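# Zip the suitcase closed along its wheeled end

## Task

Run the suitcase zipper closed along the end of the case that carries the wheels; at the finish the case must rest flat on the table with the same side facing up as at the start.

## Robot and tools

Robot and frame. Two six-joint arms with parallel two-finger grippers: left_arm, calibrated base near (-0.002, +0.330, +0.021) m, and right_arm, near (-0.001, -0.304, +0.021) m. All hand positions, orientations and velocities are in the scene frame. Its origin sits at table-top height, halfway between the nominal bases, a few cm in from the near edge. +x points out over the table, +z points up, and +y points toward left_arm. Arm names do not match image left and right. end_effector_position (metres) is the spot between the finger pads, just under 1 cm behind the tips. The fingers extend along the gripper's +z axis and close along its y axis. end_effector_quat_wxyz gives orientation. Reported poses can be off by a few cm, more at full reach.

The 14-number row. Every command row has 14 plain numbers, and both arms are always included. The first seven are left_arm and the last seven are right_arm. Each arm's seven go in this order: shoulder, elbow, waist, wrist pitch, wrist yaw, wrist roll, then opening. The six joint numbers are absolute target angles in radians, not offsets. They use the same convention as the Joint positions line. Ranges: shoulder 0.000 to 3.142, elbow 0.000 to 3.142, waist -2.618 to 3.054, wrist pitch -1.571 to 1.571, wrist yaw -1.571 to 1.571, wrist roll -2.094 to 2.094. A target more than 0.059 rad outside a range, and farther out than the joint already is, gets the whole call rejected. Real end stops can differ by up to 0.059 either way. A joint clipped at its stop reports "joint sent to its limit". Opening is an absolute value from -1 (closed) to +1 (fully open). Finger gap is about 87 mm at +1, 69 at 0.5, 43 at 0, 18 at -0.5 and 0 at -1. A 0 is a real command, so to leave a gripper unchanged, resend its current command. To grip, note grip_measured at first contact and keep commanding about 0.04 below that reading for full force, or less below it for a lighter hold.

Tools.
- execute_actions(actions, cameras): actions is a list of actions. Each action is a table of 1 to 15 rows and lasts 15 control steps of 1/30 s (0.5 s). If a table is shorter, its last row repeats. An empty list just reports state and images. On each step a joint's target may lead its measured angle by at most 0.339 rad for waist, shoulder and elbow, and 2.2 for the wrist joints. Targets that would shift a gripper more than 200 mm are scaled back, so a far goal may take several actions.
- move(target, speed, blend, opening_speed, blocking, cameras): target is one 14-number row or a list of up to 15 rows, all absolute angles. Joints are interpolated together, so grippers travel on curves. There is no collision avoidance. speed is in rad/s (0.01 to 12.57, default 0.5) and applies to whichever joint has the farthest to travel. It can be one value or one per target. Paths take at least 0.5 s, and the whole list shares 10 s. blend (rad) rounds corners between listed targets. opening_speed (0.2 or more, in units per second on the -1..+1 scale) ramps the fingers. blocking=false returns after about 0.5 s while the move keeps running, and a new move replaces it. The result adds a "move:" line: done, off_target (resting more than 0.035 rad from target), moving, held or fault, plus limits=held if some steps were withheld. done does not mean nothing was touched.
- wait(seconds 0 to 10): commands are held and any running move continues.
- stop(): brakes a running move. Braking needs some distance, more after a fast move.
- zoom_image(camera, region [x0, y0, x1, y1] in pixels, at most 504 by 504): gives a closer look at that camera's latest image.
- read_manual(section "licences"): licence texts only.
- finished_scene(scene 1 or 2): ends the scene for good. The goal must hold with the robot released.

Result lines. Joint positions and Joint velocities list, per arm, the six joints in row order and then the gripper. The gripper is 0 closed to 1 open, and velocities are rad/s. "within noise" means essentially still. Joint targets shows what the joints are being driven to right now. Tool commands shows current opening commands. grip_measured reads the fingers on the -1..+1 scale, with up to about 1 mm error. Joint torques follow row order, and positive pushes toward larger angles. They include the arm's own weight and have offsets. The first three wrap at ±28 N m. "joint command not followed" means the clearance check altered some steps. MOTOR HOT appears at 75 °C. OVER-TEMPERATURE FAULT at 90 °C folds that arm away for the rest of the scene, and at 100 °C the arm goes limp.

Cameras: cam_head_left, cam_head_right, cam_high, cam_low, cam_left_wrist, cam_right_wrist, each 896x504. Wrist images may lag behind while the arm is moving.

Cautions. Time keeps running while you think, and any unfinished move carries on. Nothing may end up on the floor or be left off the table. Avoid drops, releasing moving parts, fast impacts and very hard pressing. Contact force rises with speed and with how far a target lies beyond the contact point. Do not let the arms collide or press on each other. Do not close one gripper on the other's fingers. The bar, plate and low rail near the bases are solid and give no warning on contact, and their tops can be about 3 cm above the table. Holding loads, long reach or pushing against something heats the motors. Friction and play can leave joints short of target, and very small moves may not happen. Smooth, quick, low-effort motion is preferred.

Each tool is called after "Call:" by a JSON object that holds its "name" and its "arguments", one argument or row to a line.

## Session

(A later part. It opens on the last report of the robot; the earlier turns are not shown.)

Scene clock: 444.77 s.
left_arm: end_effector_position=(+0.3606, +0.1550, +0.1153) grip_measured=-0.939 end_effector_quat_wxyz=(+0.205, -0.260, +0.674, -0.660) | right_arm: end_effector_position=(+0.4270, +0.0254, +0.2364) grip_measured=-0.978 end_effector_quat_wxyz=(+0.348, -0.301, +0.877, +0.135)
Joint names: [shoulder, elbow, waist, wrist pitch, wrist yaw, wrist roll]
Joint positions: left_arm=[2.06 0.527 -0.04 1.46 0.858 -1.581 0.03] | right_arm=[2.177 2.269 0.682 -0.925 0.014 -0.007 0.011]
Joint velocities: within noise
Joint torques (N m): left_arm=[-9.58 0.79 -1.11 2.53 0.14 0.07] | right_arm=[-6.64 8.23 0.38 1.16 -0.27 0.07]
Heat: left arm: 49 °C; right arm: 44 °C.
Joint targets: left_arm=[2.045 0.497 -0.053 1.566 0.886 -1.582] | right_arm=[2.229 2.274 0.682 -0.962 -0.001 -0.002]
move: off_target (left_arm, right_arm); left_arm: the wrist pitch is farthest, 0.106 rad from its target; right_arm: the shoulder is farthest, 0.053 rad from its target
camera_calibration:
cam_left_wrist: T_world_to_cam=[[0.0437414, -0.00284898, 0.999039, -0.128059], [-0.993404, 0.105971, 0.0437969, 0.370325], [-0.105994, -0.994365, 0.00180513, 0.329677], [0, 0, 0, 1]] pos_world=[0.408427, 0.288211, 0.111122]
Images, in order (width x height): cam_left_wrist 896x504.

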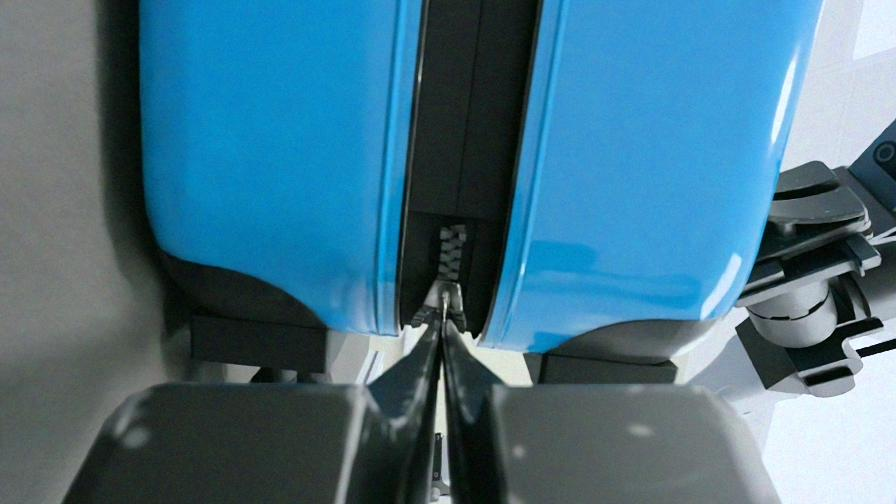

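Call:
{"name": "move", "arguments": {
  "target": [
    [2.045,0.497,-0.053,1.566,0.886,-1.582,-1,2.26,2.273,0.682,-0.962,0,0,-1],
    [1.985,0.40,-0.10,1.57,0.80,-1.582,-1,2.26,2.273,0.682,-0.962,0,0,-1]
  ],
  "speed": 0.1,
  "cameras": ["cam_left_wrist","cam_high"]
}}

Call:
{"name": "zoom_image", "arguments": {
  "camera": "cam_left_wrist",
  "region": [340, 220, 560, 400]
}}

Scene clock: 454.43 s.
left_arm: end_effector_position=(+0.3493, +0.1512, +0.1158) grip_measured=-0.939 end_effector_quat_wxyz=(+0.222, -0.290, +0.670, -0.646) | right_arm: end_effector_position=(+0.4274, +0.0300, +0.2337) grip_measured=-0.978 end_effector_quat_wxyz=(+0.345, -0.304, +0.877, +0.144)
Joint names: [shoulder, elbow, waist, wrist pitch, wrist yaw, wrist roll]
Joint positions: left_arm=[1.995 0.436 -0.08 1.463 0.747 -1.581 0.03] | right_arm=[2.192 2.283 0.682 -0.925 -0.005 -0.005 0.011]
Joint velocities: within noise
Joint torques (N m): left_arm=[-8.49 0.34 -1.81 2.56 0.38 0.04] | right_arm=[-5.42 6.75 0.38 1.16 -0.16 0.08]
Heat: left arm: 50 °C; right arm: 42 °C.
Joint targets: left_arm=[1.985 0.401 -0.100 1.567 0.799 -1.582] | right_arm=[2.260 2.272 0.682 -0.962 -0.009 0.002]
joint sent to its limit (left arm) — the wrist pitch, upper limit.
move: off_target (left_arm, right_arm); left_arm: the wrist pitch is farthest, 0.107 rad from its target; right_arm: the shoulder is farthest, 0.068 rad from its target
camera_calibration:
cam_left_wrist: T_world_to_cam=[[0.0667034, -0.00964342, 0.997726, -0.134919], [-0.997116, 0.0356349, 0.067007, 0.368742], [-0.0362, -0.999318, -0.00723864, 0.302162], [0, 0, 0, 1]] pos_world=[0.387617, 0.287515, 0.112092]
Images, in order (width x height): cam_high 896x504, cam_left_wrist 896x504.

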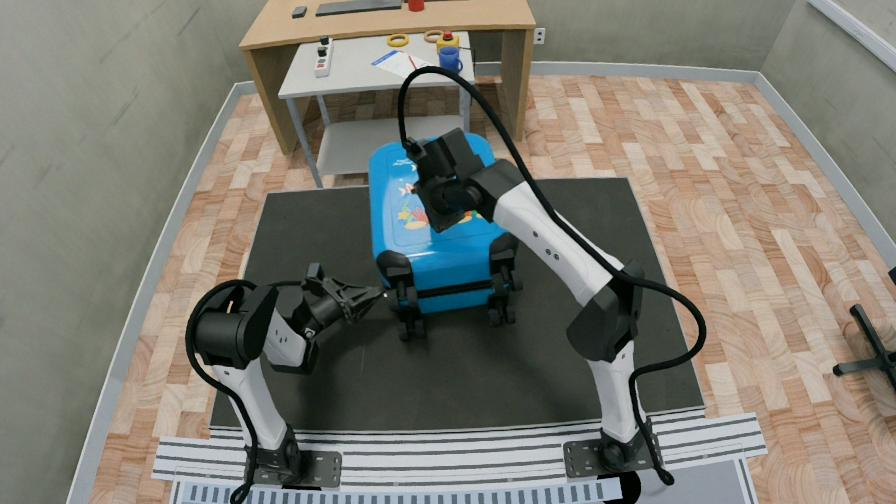

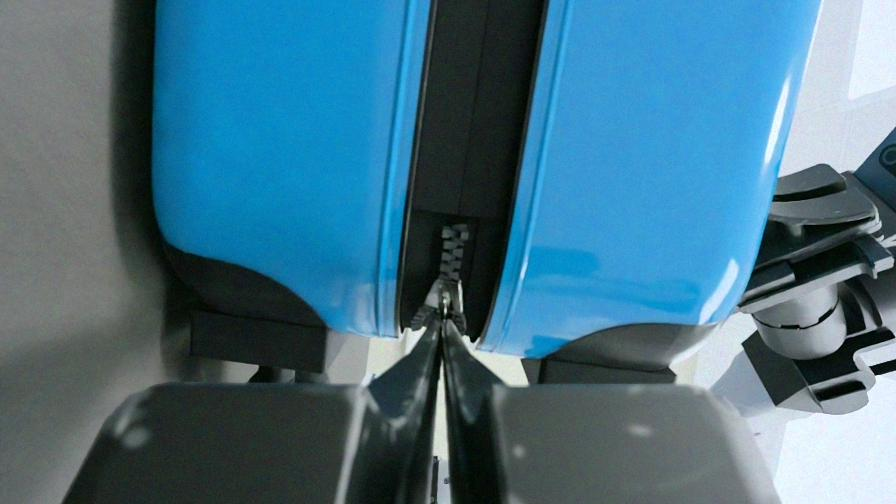

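Scaled by 2.291 from the camera's 896x504 image, which has a finer 1280x720 frame.

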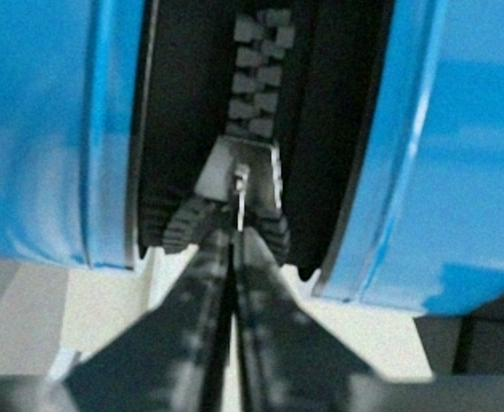

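Call:
{"name": "zoom_image", "arguments": {
  "camera": "cam_high",
  "region": [360, 230, 540, 350]
}}

Call:
{"name": "execute_actions", "arguments": {
  "actions": [],
  "cameras": ["cam_head_right","cam_head_left"]
}}

Call:
{"name": "zoom_image", "arguments": {
  "camera": "cam_head_right",
  "region": [290, 250, 470, 370]
}}

Call:
{"name": "zoom_image", "arguments": {
  "camera": "cam_head_left",
  "region": [280, 250, 460, 370]
}}

Scaled by 2.800 from the camera's 896x504 image, which has a finer 1280x720 frame.

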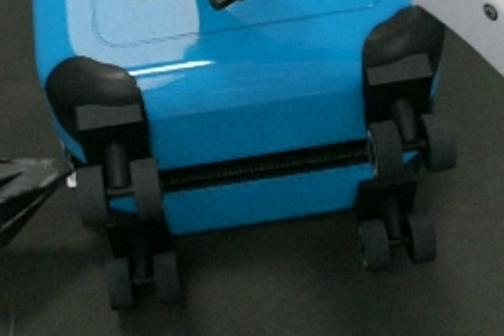

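Scene clock: 465.97 s.
left_arm: end_effector_position=(+0.3489, +0.1512, +0.1155) grip_measured=-0.939 end_effector_quat_wxyz=(+0.221, -0.290, +0.670, -0.646) | right_arm: end_effector_position=(+0.4274, +0.0300, +0.2337) grip_measured=-0.978 end_effector_quat_wxyz=(+0.345, -0.304, +0.877, +0.144)
Joint names: [shoulder, elbow, waist, wrist pitch, wrist yaw, wrist roll]
Joint positions: left_arm=[1.995 0.435 -0.08 1.463 0.747 -1.581 0.03] | right_arm=[2.192 2.283 0.682 -0.925 -0.005 -0.005 0.011]
Joint velocities: within noise
Joint torques (N m): left_arm=[-8.55 0.25 -1.8 2.56 0.4 0.06] | right_arm=[-5.42 6.76 0.38 1.16 -0.16 0.08]
Heat: left arm: 51 °C; right arm: 41 °C.
Joint targets: left_arm=[1.985 0.400 -0.100 1.567 0.799 -1.582] | right_arm=[2.260 2.272 0.682 -0.962 -0.009 0.002]
Tool commands: left_gripper/opening=-1.0 right_gripper/opening=-1.0
Images, in order (width x height): cam_head_left 896x504, cam_head_right 896x504.

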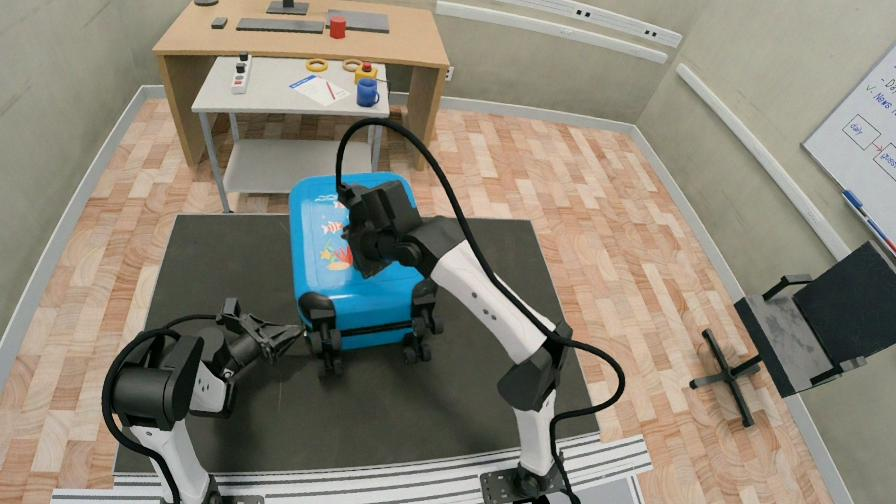

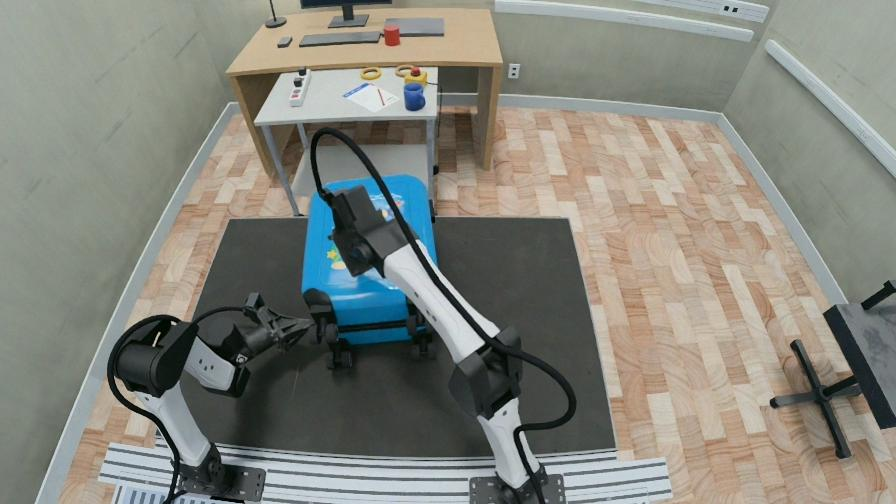

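Scaled by 2.800 from the camera's 896x504 image, which has a finer 1280x720 frame.

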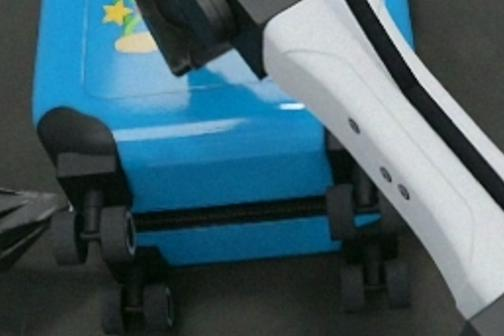

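Scaled by 2.800 from the camera's 896x504 image, which has a finer 1280x720 frame.

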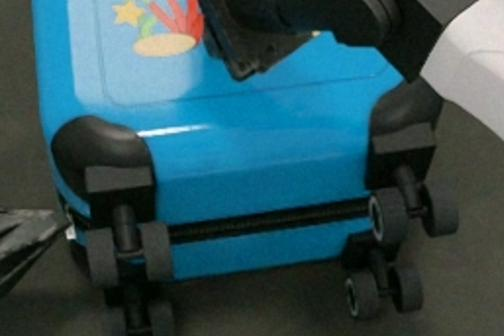

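Call:
{"name": "move", "arguments": {
  "target": [
    [1.985,0.40,-0.08,1.567,0.76,-1.582,-1,2.06,2.273,0.682,-0.962,0,0,-1],
    [1.985,0.40,-0.08,1.567,0.76,-1.582,-1,1.2,1.0,0.75,0.1,0.2,0.2,-1],
    [1.985,0.40,-0.08,1.567,0.76,-1.582,-1,1.1,0.905,1.051,-0.50,0.79,0.591,1]
  ],
  "speed": 0.8,
  "blend": 0.15
}}

Call:
{"name": "zoom_image", "arguments": {
  "camera": "cam_right_wrist",
  "region": [200, 0, 704, 504]
}}

Scene clock: 508.43 s.
left_arm: end_effector_position=(+0.3497, +0.1519, +0.1155) grip_measured=-0.939 end_effector_quat_wxyz=(+0.224, -0.293, +0.670, -0.645) | right_arm: end_effector_position=(+0.2462, -0.1061, +0.2355) grip_measured=+1.000 end_effector_quat_wxyz=(+0.528, -0.021, +0.845, +0.081)
Joint names: [shoulder, elbow, waist, wrist pitch, wrist yaw, wrist roll]
Joint positions: left_arm=[1.994 0.433 -0.08 1.463 0.739 -1.581 0.03] | right_arm=[1.111 0.924 1.044 -0.464 0.773 0.559 1]
Joint velocities: within noise
Joint torques (N m): left_arm=[-8.4 0.5 -0.17 2.55 0.11 0.06] | right_arm=[-3.71 6.34 0.94 1.16 0.35 0.22]
Heat: left arm: 55 °C; right arm: 40 °C.
Joint targets: left_arm=[1.985 0.401 -0.080 1.566 0.760 -1.582] | right_arm=[1.099 0.905 1.050 -0.500 0.790 0.581]
move: off_target (left_arm, right_arm); blend cut to 0.1 rad at target 1; target 3's new numbers were sent with right_arm's wrist pitch 0.036 rad from that target; left_arm: the wrist pitch is farthest, 0.104 rad from its target; right_arm: the wrist pitch is farthest, 0.036 rad from its target
camera_calibration:
cam_left_wrist: T_world_to_cam=[[0.068334, -0.0100167, 0.997612, -0.135073], [-0.997255, 0.0279017, 0.0685897, 0.370158], [-0.0285221, -0.99956, -0.00808258, 0.300329], [0, 0, 0, 1]] pos_world=[0.386938, 0.288516, 0.111789]
cam_right_wrist: T_world_to_cam=[[0.162475, -0.973753, -0.159394, -0.0988787], [-0.934949, -0.100295, -0.34031, 0.3337], [0.315391, 0.204317, -0.926705, 0.302686], [0, 0, 0, 1]] pos_world=[0.232594, -0.124659, 0.378302]

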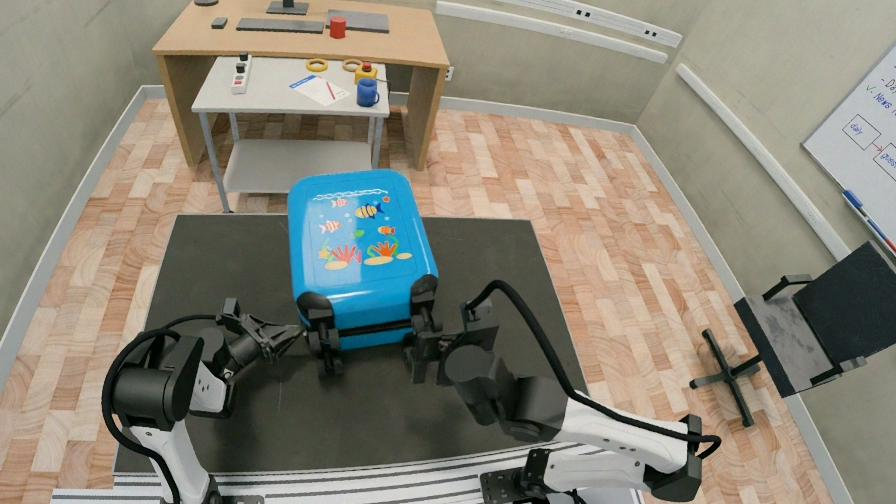

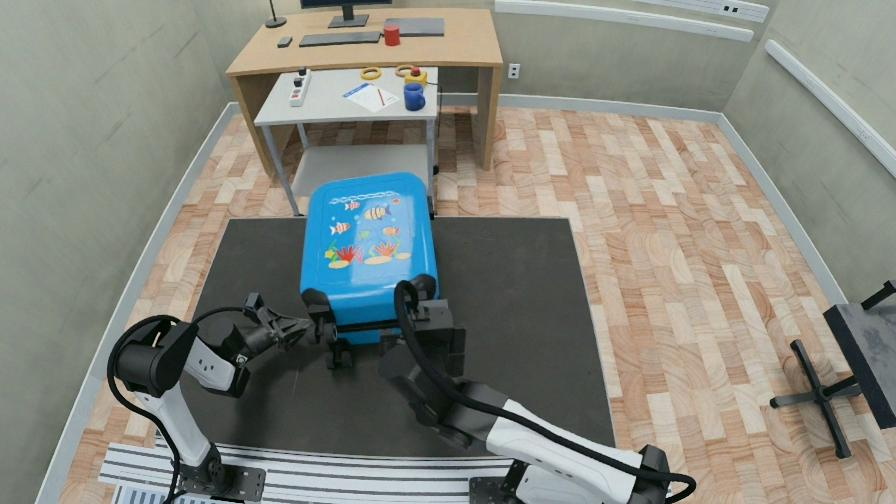

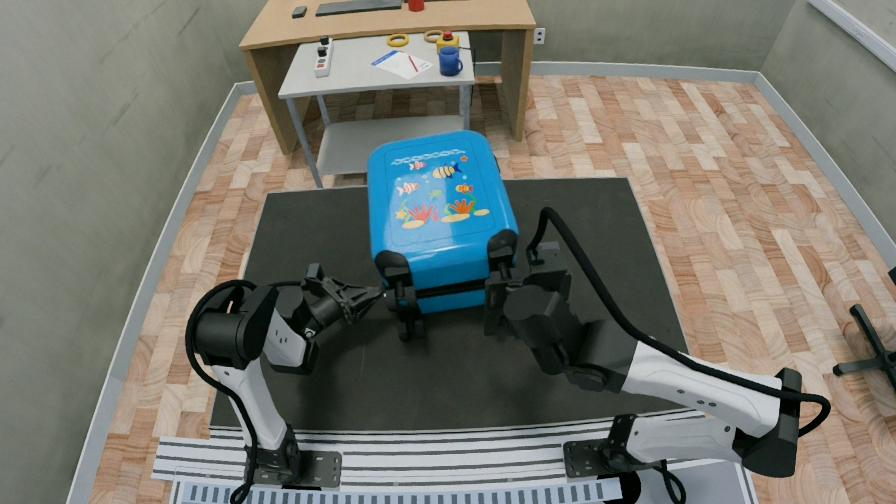

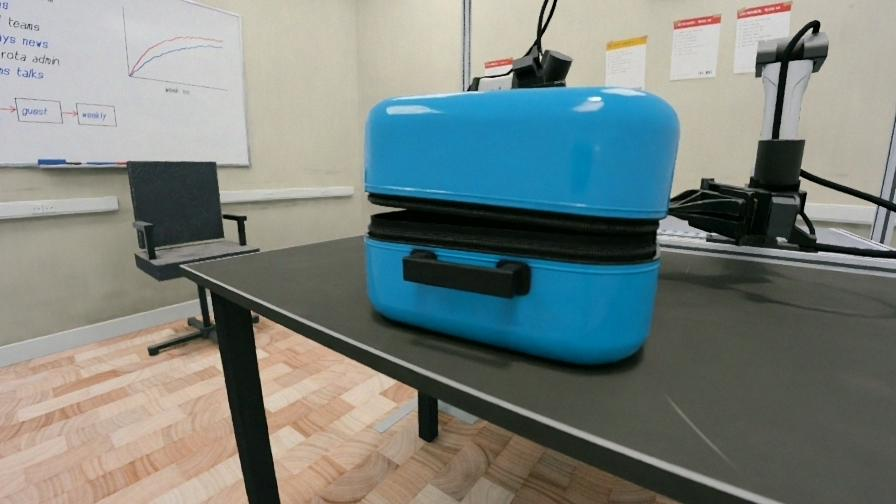

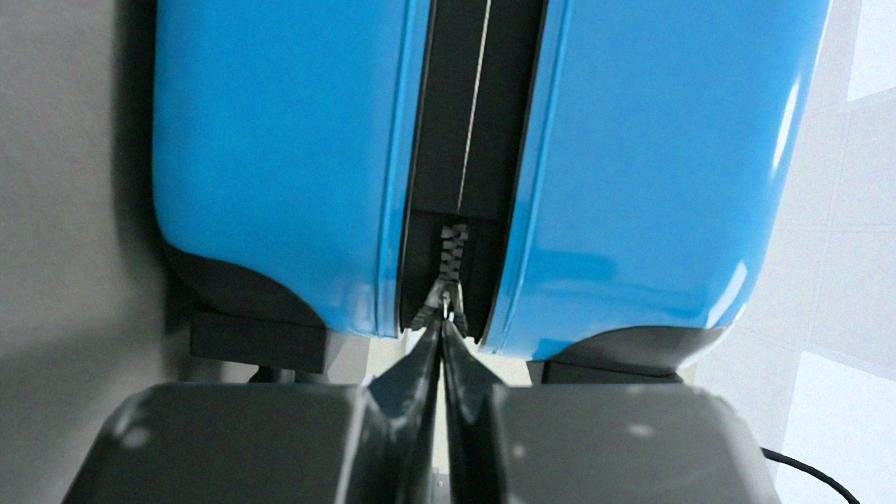

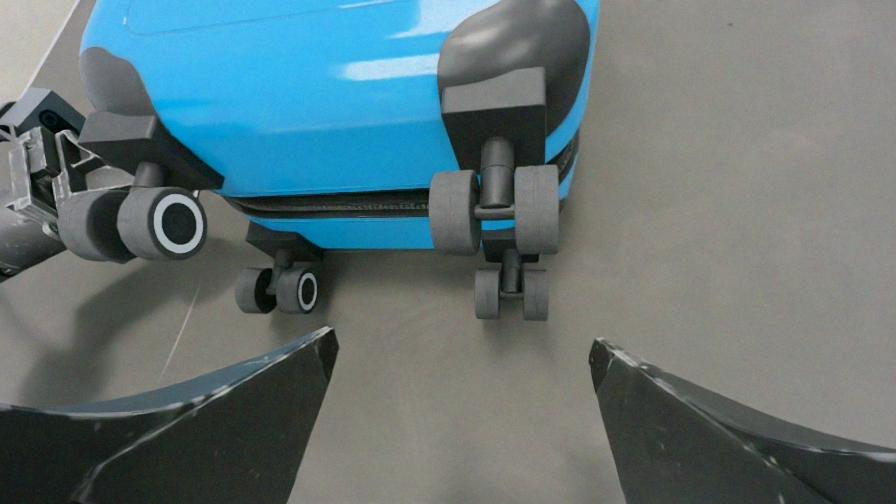

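Scaled by 1.000.

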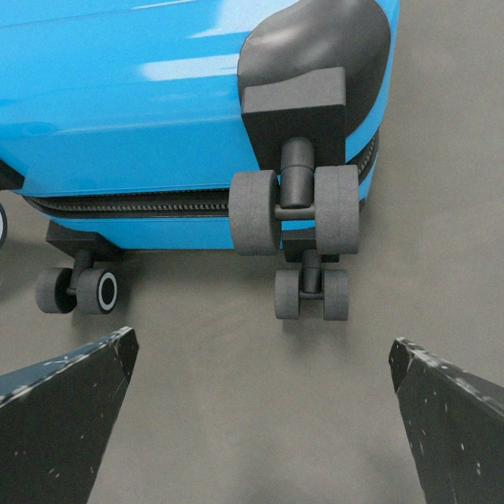

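Call:
{"name": "move", "arguments": {
  "target": [
    [1.985,0.40,-0.08,1.567,0.76,-1.582,-1,1.24,0.875,0.91,-0.34,0.69,0.48,1],
    [1.985,0.40,-0.08,1.567,0.76,-1.582,-1,1.365,0.858,0.785,-0.165,0.60,0.385,1]
  ],
  "speed": 0.25,
  "cameras": ["cam_right_wrist","cam_high","cam_left_wrist"]
}}

Scene clock: 527.60 s.
left_arm: end_effector_position=(+0.3497, +0.1519, +0.1155) grip_measured=-0.939 end_effector_quat_wxyz=(+0.224, -0.293, +0.670, -0.645) | right_arm: end_effector_position=(+0.3147, -0.1220, +0.1666) grip_measured=+1.000 end_effector_quat_wxyz=(+0.487, -0.026, +0.873, +0.018)
Joint names: [shoulder, elbow, waist, wrist pitch, wrist yaw, wrist roll]
Joint positions: left_arm=[1.994 0.433 -0.08 1.463 0.739 -1.581 0.03] | right_arm=[1.351 0.876 0.788 -0.223 0.616 0.398 1]
Joint velocities: within noise
Joint torques (N m): left_arm=[-8.38 0.49 -0.12 2.54 0.09 0.06] | right_arm=[-3.38 6.3 0.12 2.07 -0.04 -0.11]
Heat: left arm: 56 °C; right arm: 40 °C.
Joint targets: left_arm=[1.985 0.400 -0.080 1.567 0.760 -1.582] | right_arm=[1.365 0.858 0.785 -0.166 0.600 0.385]
move: off_target (left_arm, right_arm); left_arm: the wrist pitch is farthest, 0.104 rad from its target; right_arm: the wrist pitch is farthest, 0.058 rad from its target
camera_calibration:
cam_left_wrist: T_world_to_cam=[[0.068334, -0.0100167, 0.997612, -0.135073], [-0.997255, 0.0279017, 0.0685897, 0.370158], [-0.0285221, -0.99956, -0.00808258, 0.300329], [0, 0, 0, 1]] pos_world=[0.386938, 0.288516, 0.111789]
cam_right_wrist: T_world_to_cam=[[0.101917, -0.993256, -0.0552703, -0.137084], [-0.967406, -0.0860114, -0.238175, 0.367678], [0.231815, 0.077743, -0.969648, 0.238457], [0, 0, 0, 1]] pos_world=[0.314387, -0.123073, 0.311215]
Images, in order (width x height): cam_high 896x504, cam_left_wrist 896x504, cam_right_wrist 896x504.

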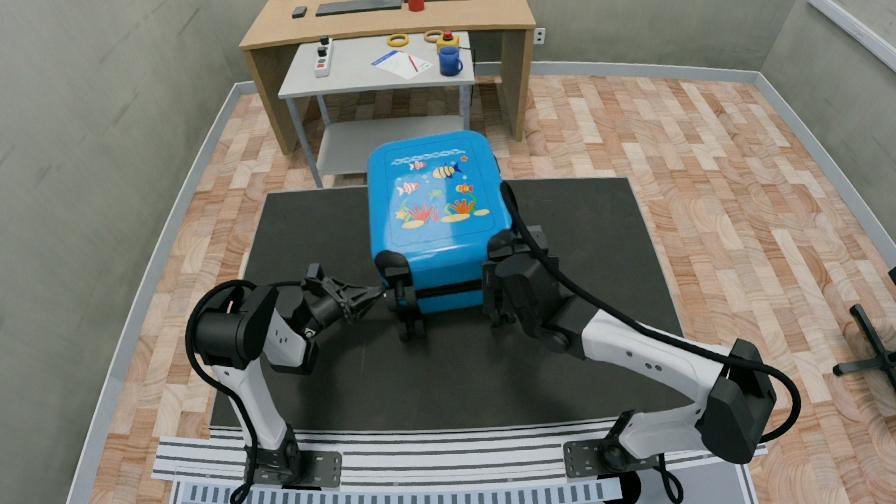

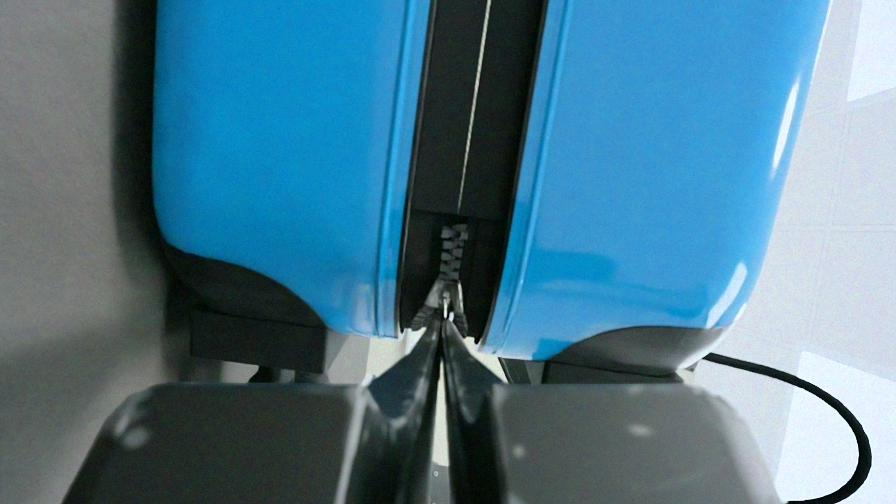

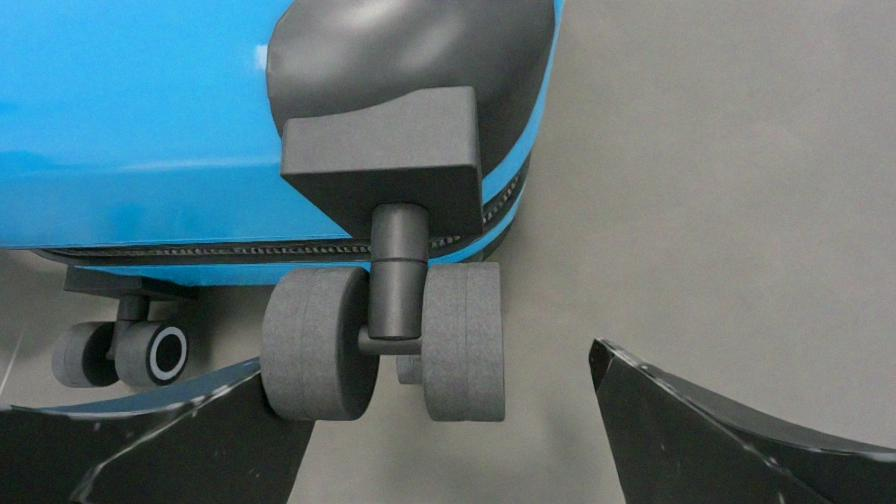

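Call:
{"name": "move", "arguments": {
  "target": [
    [1.985,0.40,-0.08,1.567,0.76,-1.582,-1,1.365,0.858,0.838,-0.165,0.65,0.40,1],
    [1.985,0.40,-0.08,1.567,0.76,-1.582,-1,1.365,0.858,0.838,-0.165,0.65,0.40,0.4]
  ],
  "speed": 0.2,
  "opening_speed": 0.5,
  "cameras": ["cam_right_wrist","cam_left_wrist"]
}}

Scene clock: 535.47 s.
left_arm: end_effector_position=(+0.3497, +0.1519, +0.1155) grip_measured=-0.939 end_effector_quat_wxyz=(+0.224, -0.293, +0.670, -0.645) | right_arm: end_effector_position=(+0.3077, -0.1113, +0.1684) grip_measured=+0.400 end_effector_quat_wxyz=(+0.491, -0.041, +0.870, +0.022)
Joint names: [shoulder, elbow, waist, wrist pitch, wrist yaw, wrist roll]
Joint positions: left_arm=[1.994 0.433 -0.08 1.463 0.739 -1.581 0.03] | right_arm=[1.351 0.876 0.831 -0.221 0.635 0.398 0.7]
Joint velocities: within noise
Joint torques (N m): left_arm=[-8.36 0.51 -0.17 2.56 0.1 0.05] | right_arm=[-3.41 6.3 1.07 2.07 0.3 0.04]
Heat: left arm: 56 °C; right arm: 42 °C.
Joint targets: left_arm=[1.985 0.400 -0.080 1.567 0.760 -1.582] | right_arm=[1.365 0.858 0.838 -0.165 0.650 0.400]
move: off_target (left_arm, right_arm); target 2's new numbers were sent with right_arm's wrist pitch 0.056 rad from that target; left_arm: the wrist pitch is farthest, 0.104 rad from its target; right_arm: the wrist pitch is farthest, 0.056 rad from its target
camera_calibration:
cam_left_wrist: T_world_to_cam=[[0.068334, -0.0100167, 0.997612, -0.135073], [-0.997255, 0.0279017, 0.0685897, 0.370158], [-0.0285221, -0.99956, -0.00808258, 0.300329], [0, 0, 0, 1]] pos_world=[0.386938, 0.288516, 0.111789]
cam_right_wrist: T_world_to_cam=[[0.130643, -0.990314, -0.0470159, -0.135576], [-0.961883, -0.115116, -0.24805, 0.358918], [0.240236, 0.0776298, -0.967606, 0.238081], [0, 0, 0, 1]] pos_world=[0.305753, -0.111428, 0.313024]
Images, in order (width x height): cam_left_wrist 896x504, cam_right_wrist 896x504.

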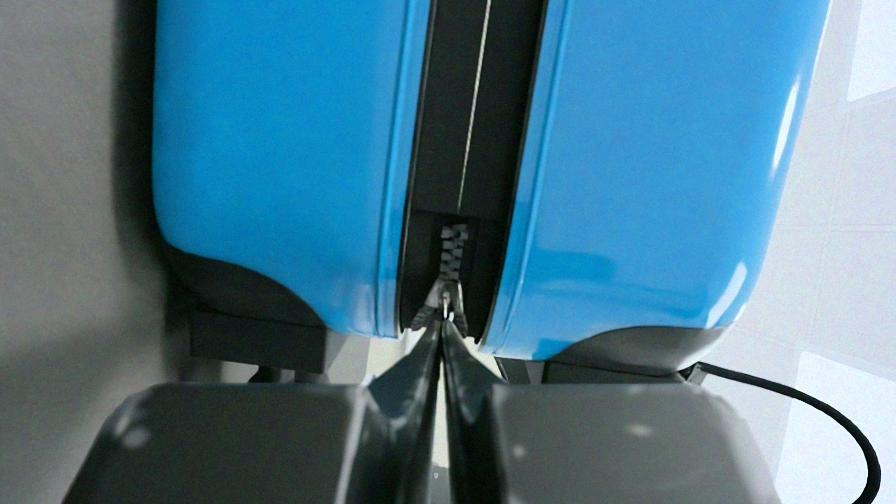

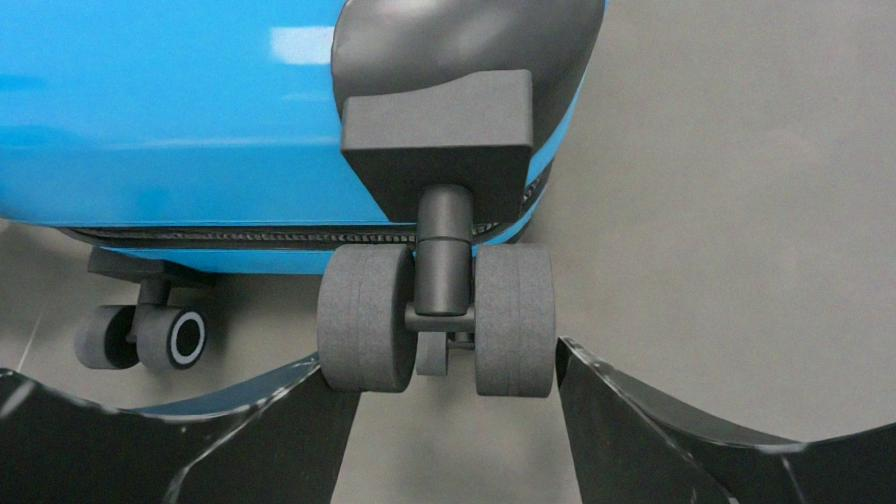

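Call:
{"name": "move", "arguments": {
  "target": [1.985, 0.40, -0.08, 1.567, 0.76, -1.582, -1, 1.365,0.858,0.838,-0.165,0.65,0.40, 0.1],
  "opening_speed": 0.4,
  "cameras": ["cam_right_wrist","cam_left_wrist","cam_high"]
}}

Scene clock: 552.60 s.
left_arm: end_effector_position=(+0.3497, +0.1519, +0.1155) grip_measured=-0.939 end_effector_quat_wxyz=(+0.224, -0.293, +0.670, -0.645) | right_arm: end_effector_position=(+0.3071, -0.1071, +0.1683) grip_measured=+0.190 end_effector_quat_wxyz=(+0.493, -0.043, +0.869, +0.026)
Joint names: [shoulder, elbow, waist, wrist pitch, wrist yaw, wrist roll]
Joint positions: left_arm=[1.994 0.433 -0.08 1.463 0.739 -1.581 0.03] | right_arm=[1.356 0.874 0.84 -0.209 0.635 0.398 0.595]
Joint velocities: within noise
Joint torques (N m): left_arm=[-8.34 0.49 -0.14 2.55 0.1 0.06] | right_arm=[-3.79 6.46 1.05 1.96 0.3 0.04]
Heat: left arm: 57 °C; right arm: 44 °C.
Joint targets: left_arm=[1.985 0.400 -0.080 1.567 0.760 -1.582] | right_arm=[1.366 0.858 0.847 -0.165 0.650 0.400]
move: off_target (left_arm, right_arm); left_arm: the wrist pitch is farthest, 0.104 rad from its target; right_arm: the wrist pitch is farthest, 0.044 rad from its target
camera_calibration:
cam_left_wrist: T_world_to_cam=[[0.068334, -0.0100167, 0.997612, -0.135073], [-0.997255, 0.0279017, 0.0685897, 0.370158], [-0.0285221, -0.99956, -0.00808258, 0.300329], [0, 0, 0, 1]] pos_world=[0.386938, 0.288516, 0.111789]
cam_right_wrist: T_world_to_cam=[[0.139738, -0.988876, -0.0509663, -0.133313], [-0.95966, -0.122568, -0.253042, 0.35822], [0.243981, 0.0842699, -0.966112, 0.237125], [0, 0, 0, 1]] pos_world=[0.304544, -0.107906, 0.31294]
Images, in order (width x height): cam_high 896x504, cam_left_wrist 896x504, cam_right_wrist 896x504.

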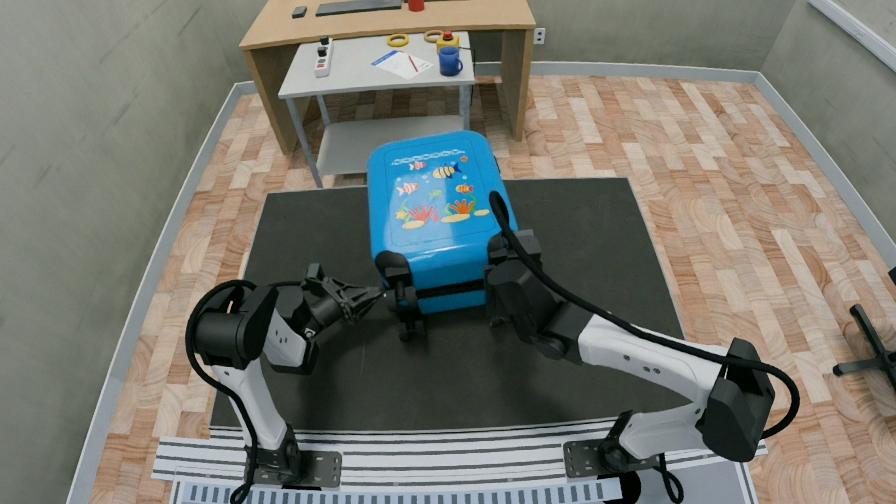

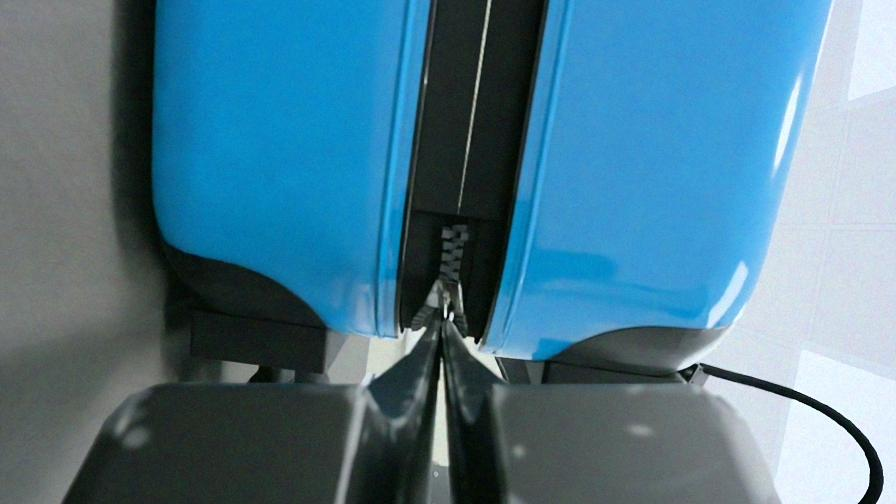

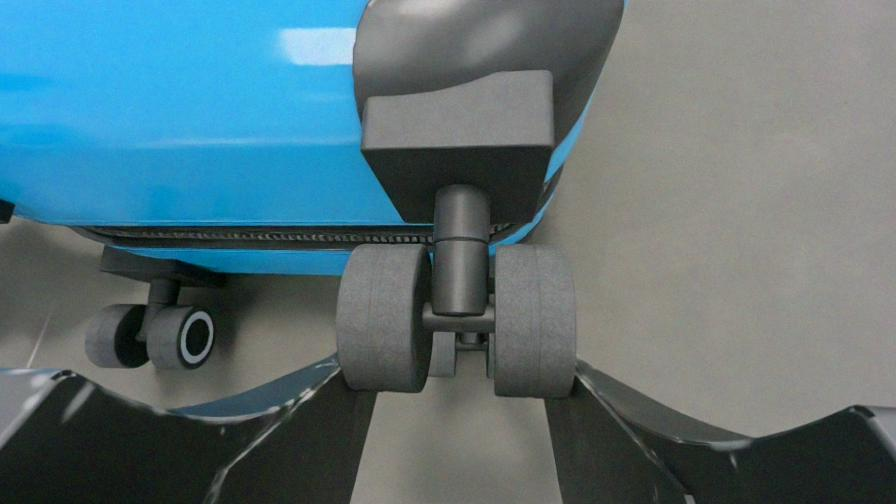

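Call:
{"name": "move", "arguments": {
  "target": [
    [2.018, 0.43, -0.122, 1.567, 0.785, -1.582, -1, 1.366,0.858,0.847,-0.165,0.65,0.40, 0.1],
    [2.03, 0.445, -0.18, 1.567, 0.78, -1.582, -1, 1.366,0.858,0.847,-0.165,0.65,0.40, 0.1]
  ],
  "speed": 0.05,
  "blend": 0.02,
  "cameras": ["cam_right_wrist","cam_left_wrist","cam_high"]
}}

Scene clock: 567.00 s.
left_arm: end_effector_position=(+0.3494, +0.1404, +0.1165) grip_measured=-0.939 end_effector_quat_wxyz=(+0.225, -0.289, +0.670, -0.646) | right_arm: end_effector_position=(+0.3091, -0.1104, +0.1682) grip_measured=+0.189 end_effector_quat_wxyz=(+0.493, -0.042, +0.869, +0.021)
Joint names: [shoulder, elbow, waist, wrist pitch, wrist yaw, wrist roll]
Joint positions: left_arm=[1.994 0.439 -0.121 1.463 0.703 -1.581 0.03] | right_arm=[1.356 0.874 0.831 -0.209 0.636 0.392 0.595]
Joint velocities: within noise
Joint torques (N m): left_arm=[-4.42 3.51 -4.88 2.58 0.63 0.05] | right_arm=[-3.75 6.46 1.02 1.96 0.29 0.09]
Heat: left arm: 58 °C; right arm: 43 °C.
Joint targets: left_arm=[2.030 0.445 -0.179 1.567 0.779 -1.582] | right_arm=[1.366 0.858 0.838 -0.165 0.651 0.399]
move: off_target (left_arm, right_arm); left_arm: the wrist pitch is farthest, 0.104 rad from its target; right_arm: the wrist pitch is farthest, 0.044 rad from its target
camera_calibration:
cam_left_wrist: T_world_to_cam=[[0.0617852, -0.0130446, 0.998004, -0.133575], [-0.997537, 0.0324444, 0.0621804, 0.370339], [-0.0331907, -0.999388, -0.0110079, 0.290754], [0, 0, 0, 1]] pos_world=[0.38733, 0.276819, 0.113481]
cam_right_wrist: T_world_to_cam=[[0.13259, -0.990151, -0.0449566, -0.13581], [-0.960351, -0.117112, -0.253005, 0.360533], [0.245248, 0.07672, -0.96642, 0.235633], [0, 0, 0, 1]] pos_world=[0.306457, -0.110327, 0.312831]
Images, in order (width x height): cam_high 896x504, cam_left_wrist 896x504, cam_right_wrist 896x504.

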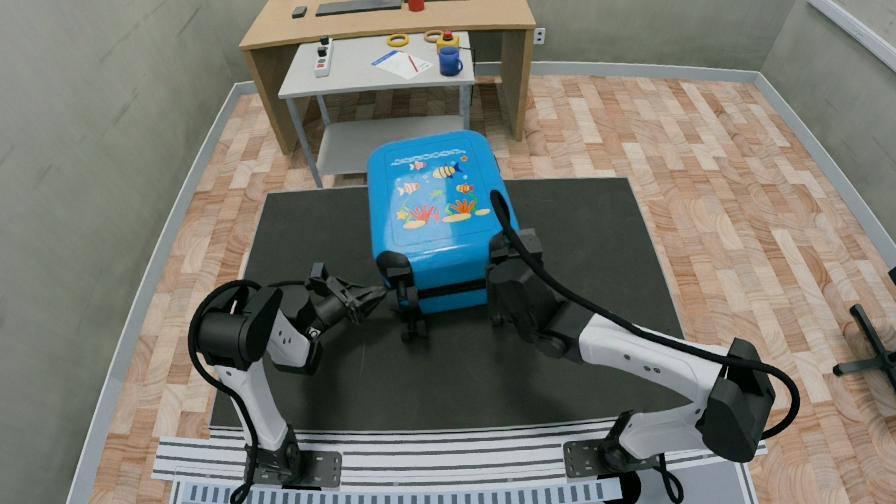

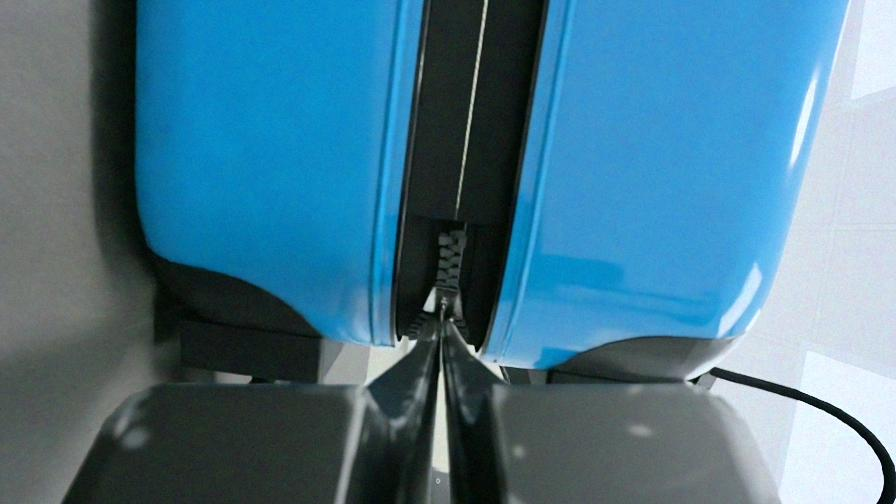

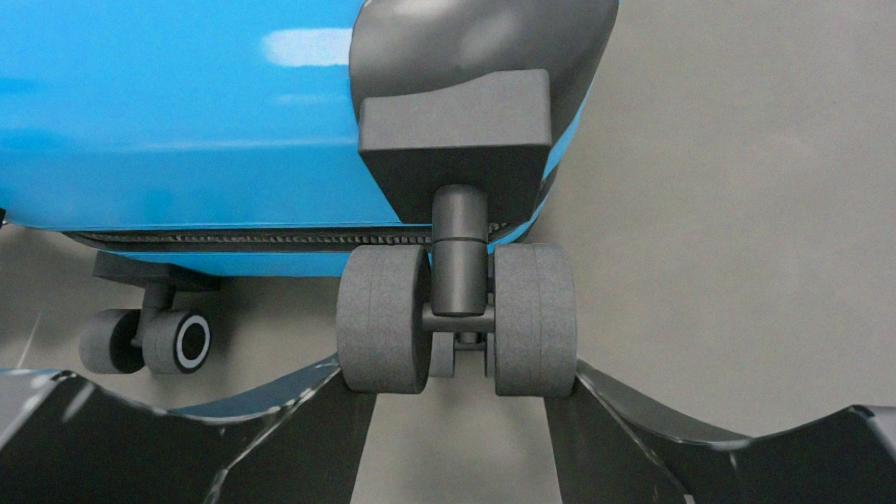

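Call:
{"name": "move", "arguments": {
  "target": [
    [2.06, 0.42, -0.24, 1.567, 0.78, -1.582, -1, 1.366,0.858,0.85,-0.165,0.65,0.40, 0.1],
    [2.09, 0.41, -0.29, 1.567, 0.78, -1.582, -1, 1.366,0.858,0.855,-0.165,0.65,0.40, 0.1]
  ],
  "speed": 0.06,
  "blend": 0.02,
  "cameras": ["cam_right_wrist","cam_left_wrist","cam_low"]
}}

Scene clock: 573.90 s.
left_arm: end_effector_position=(+0.3491, +0.1213, +0.1142) grip_measured=-0.931 end_effector_quat_wxyz=(+0.216, -0.294, +0.669, -0.647) | right_arm: end_effector_position=(+0.3132, -0.1233, +0.1718) grip_measured=+0.189 end_effector_quat_wxyz=(+0.506, -0.030, +0.862, -0.013)
Joint names: [shoulder, elbow, waist, wrist pitch, wrist yaw, wrist roll]
Joint positions: left_arm=[2.014 0.453 -0.19 1.469 0.638 -1.606 0.034] | right_arm=[1.356 0.873 0.831 -0.209 0.713 0.378 0.594]
Joint velocities: within noise
Joint torques (N m): left_arm=[-0.95 0.49 -8.23 2.55 1.24 0.36] | right_arm=[-3.73 6.6 2.5 1.93 -0.39 0.24]
Heat: left arm: 58 °C; right arm: 42 °C.
Joint targets: left_arm=[2.089 0.420 -0.290 1.567 0.780 -1.581] | right_arm=[1.366 0.858 0.854 -0.165 0.659 0.400]
move: off_target (left_arm, right_arm); left_arm: the wrist yaw is farthest, 0.142 rad from its target; right_arm: the wrist yaw is farthest, 0.063 rad from its target
camera_calibration:
cam_left_wrist: T_world_to_cam=[[0.0788207, -0.00264077, 0.996885, -0.138528], [-0.996218, 0.036474, 0.0788646, 0.36795], [-0.0365686, -0.999331, 0.000244125, 0.271477], [0, 0, 0, 1]] pos_world=[0.387405, 0.257509, 0.109012]
cam_right_wrist: T_world_to_cam=[[0.0798691, -0.996794, 0.00470997, -0.141747], [-0.956946, -0.0779973, -0.27959, 0.372197], [0.279061, 0.0178234, -0.960108, 0.220068], [0, 0, 0, 1]] pos_world=[0.306081, -0.116184, 0.316019]
Images, in order (width x height): cam_low 896x504, cam_left_wrist 896x504, cam_right_wrist 896x504.

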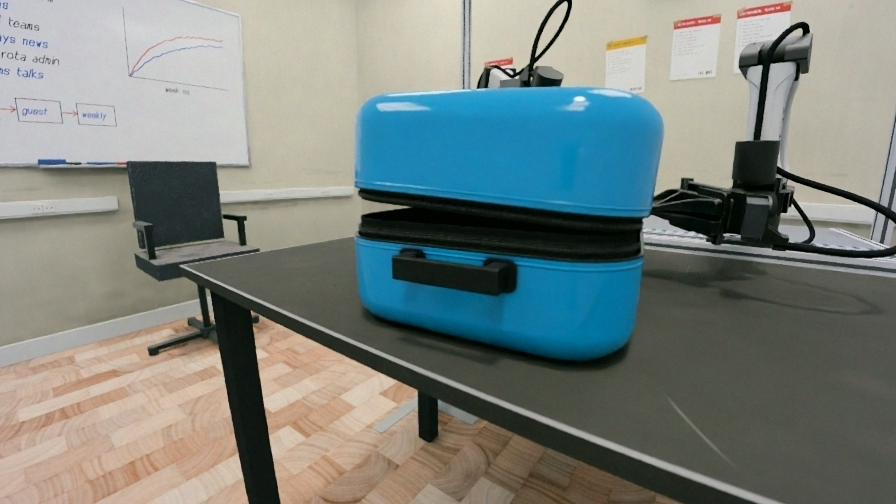

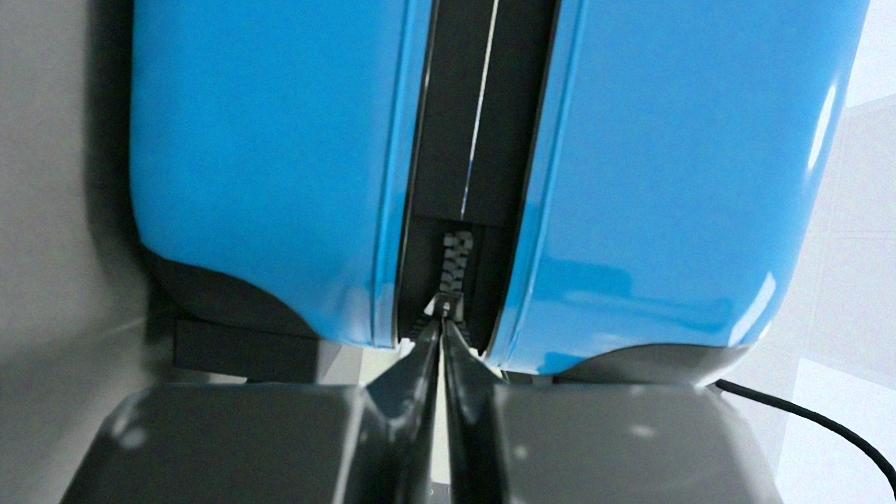

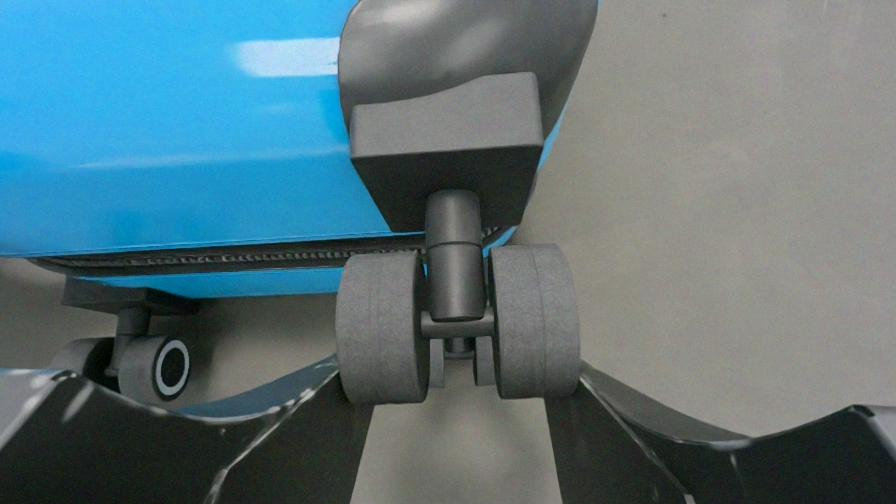

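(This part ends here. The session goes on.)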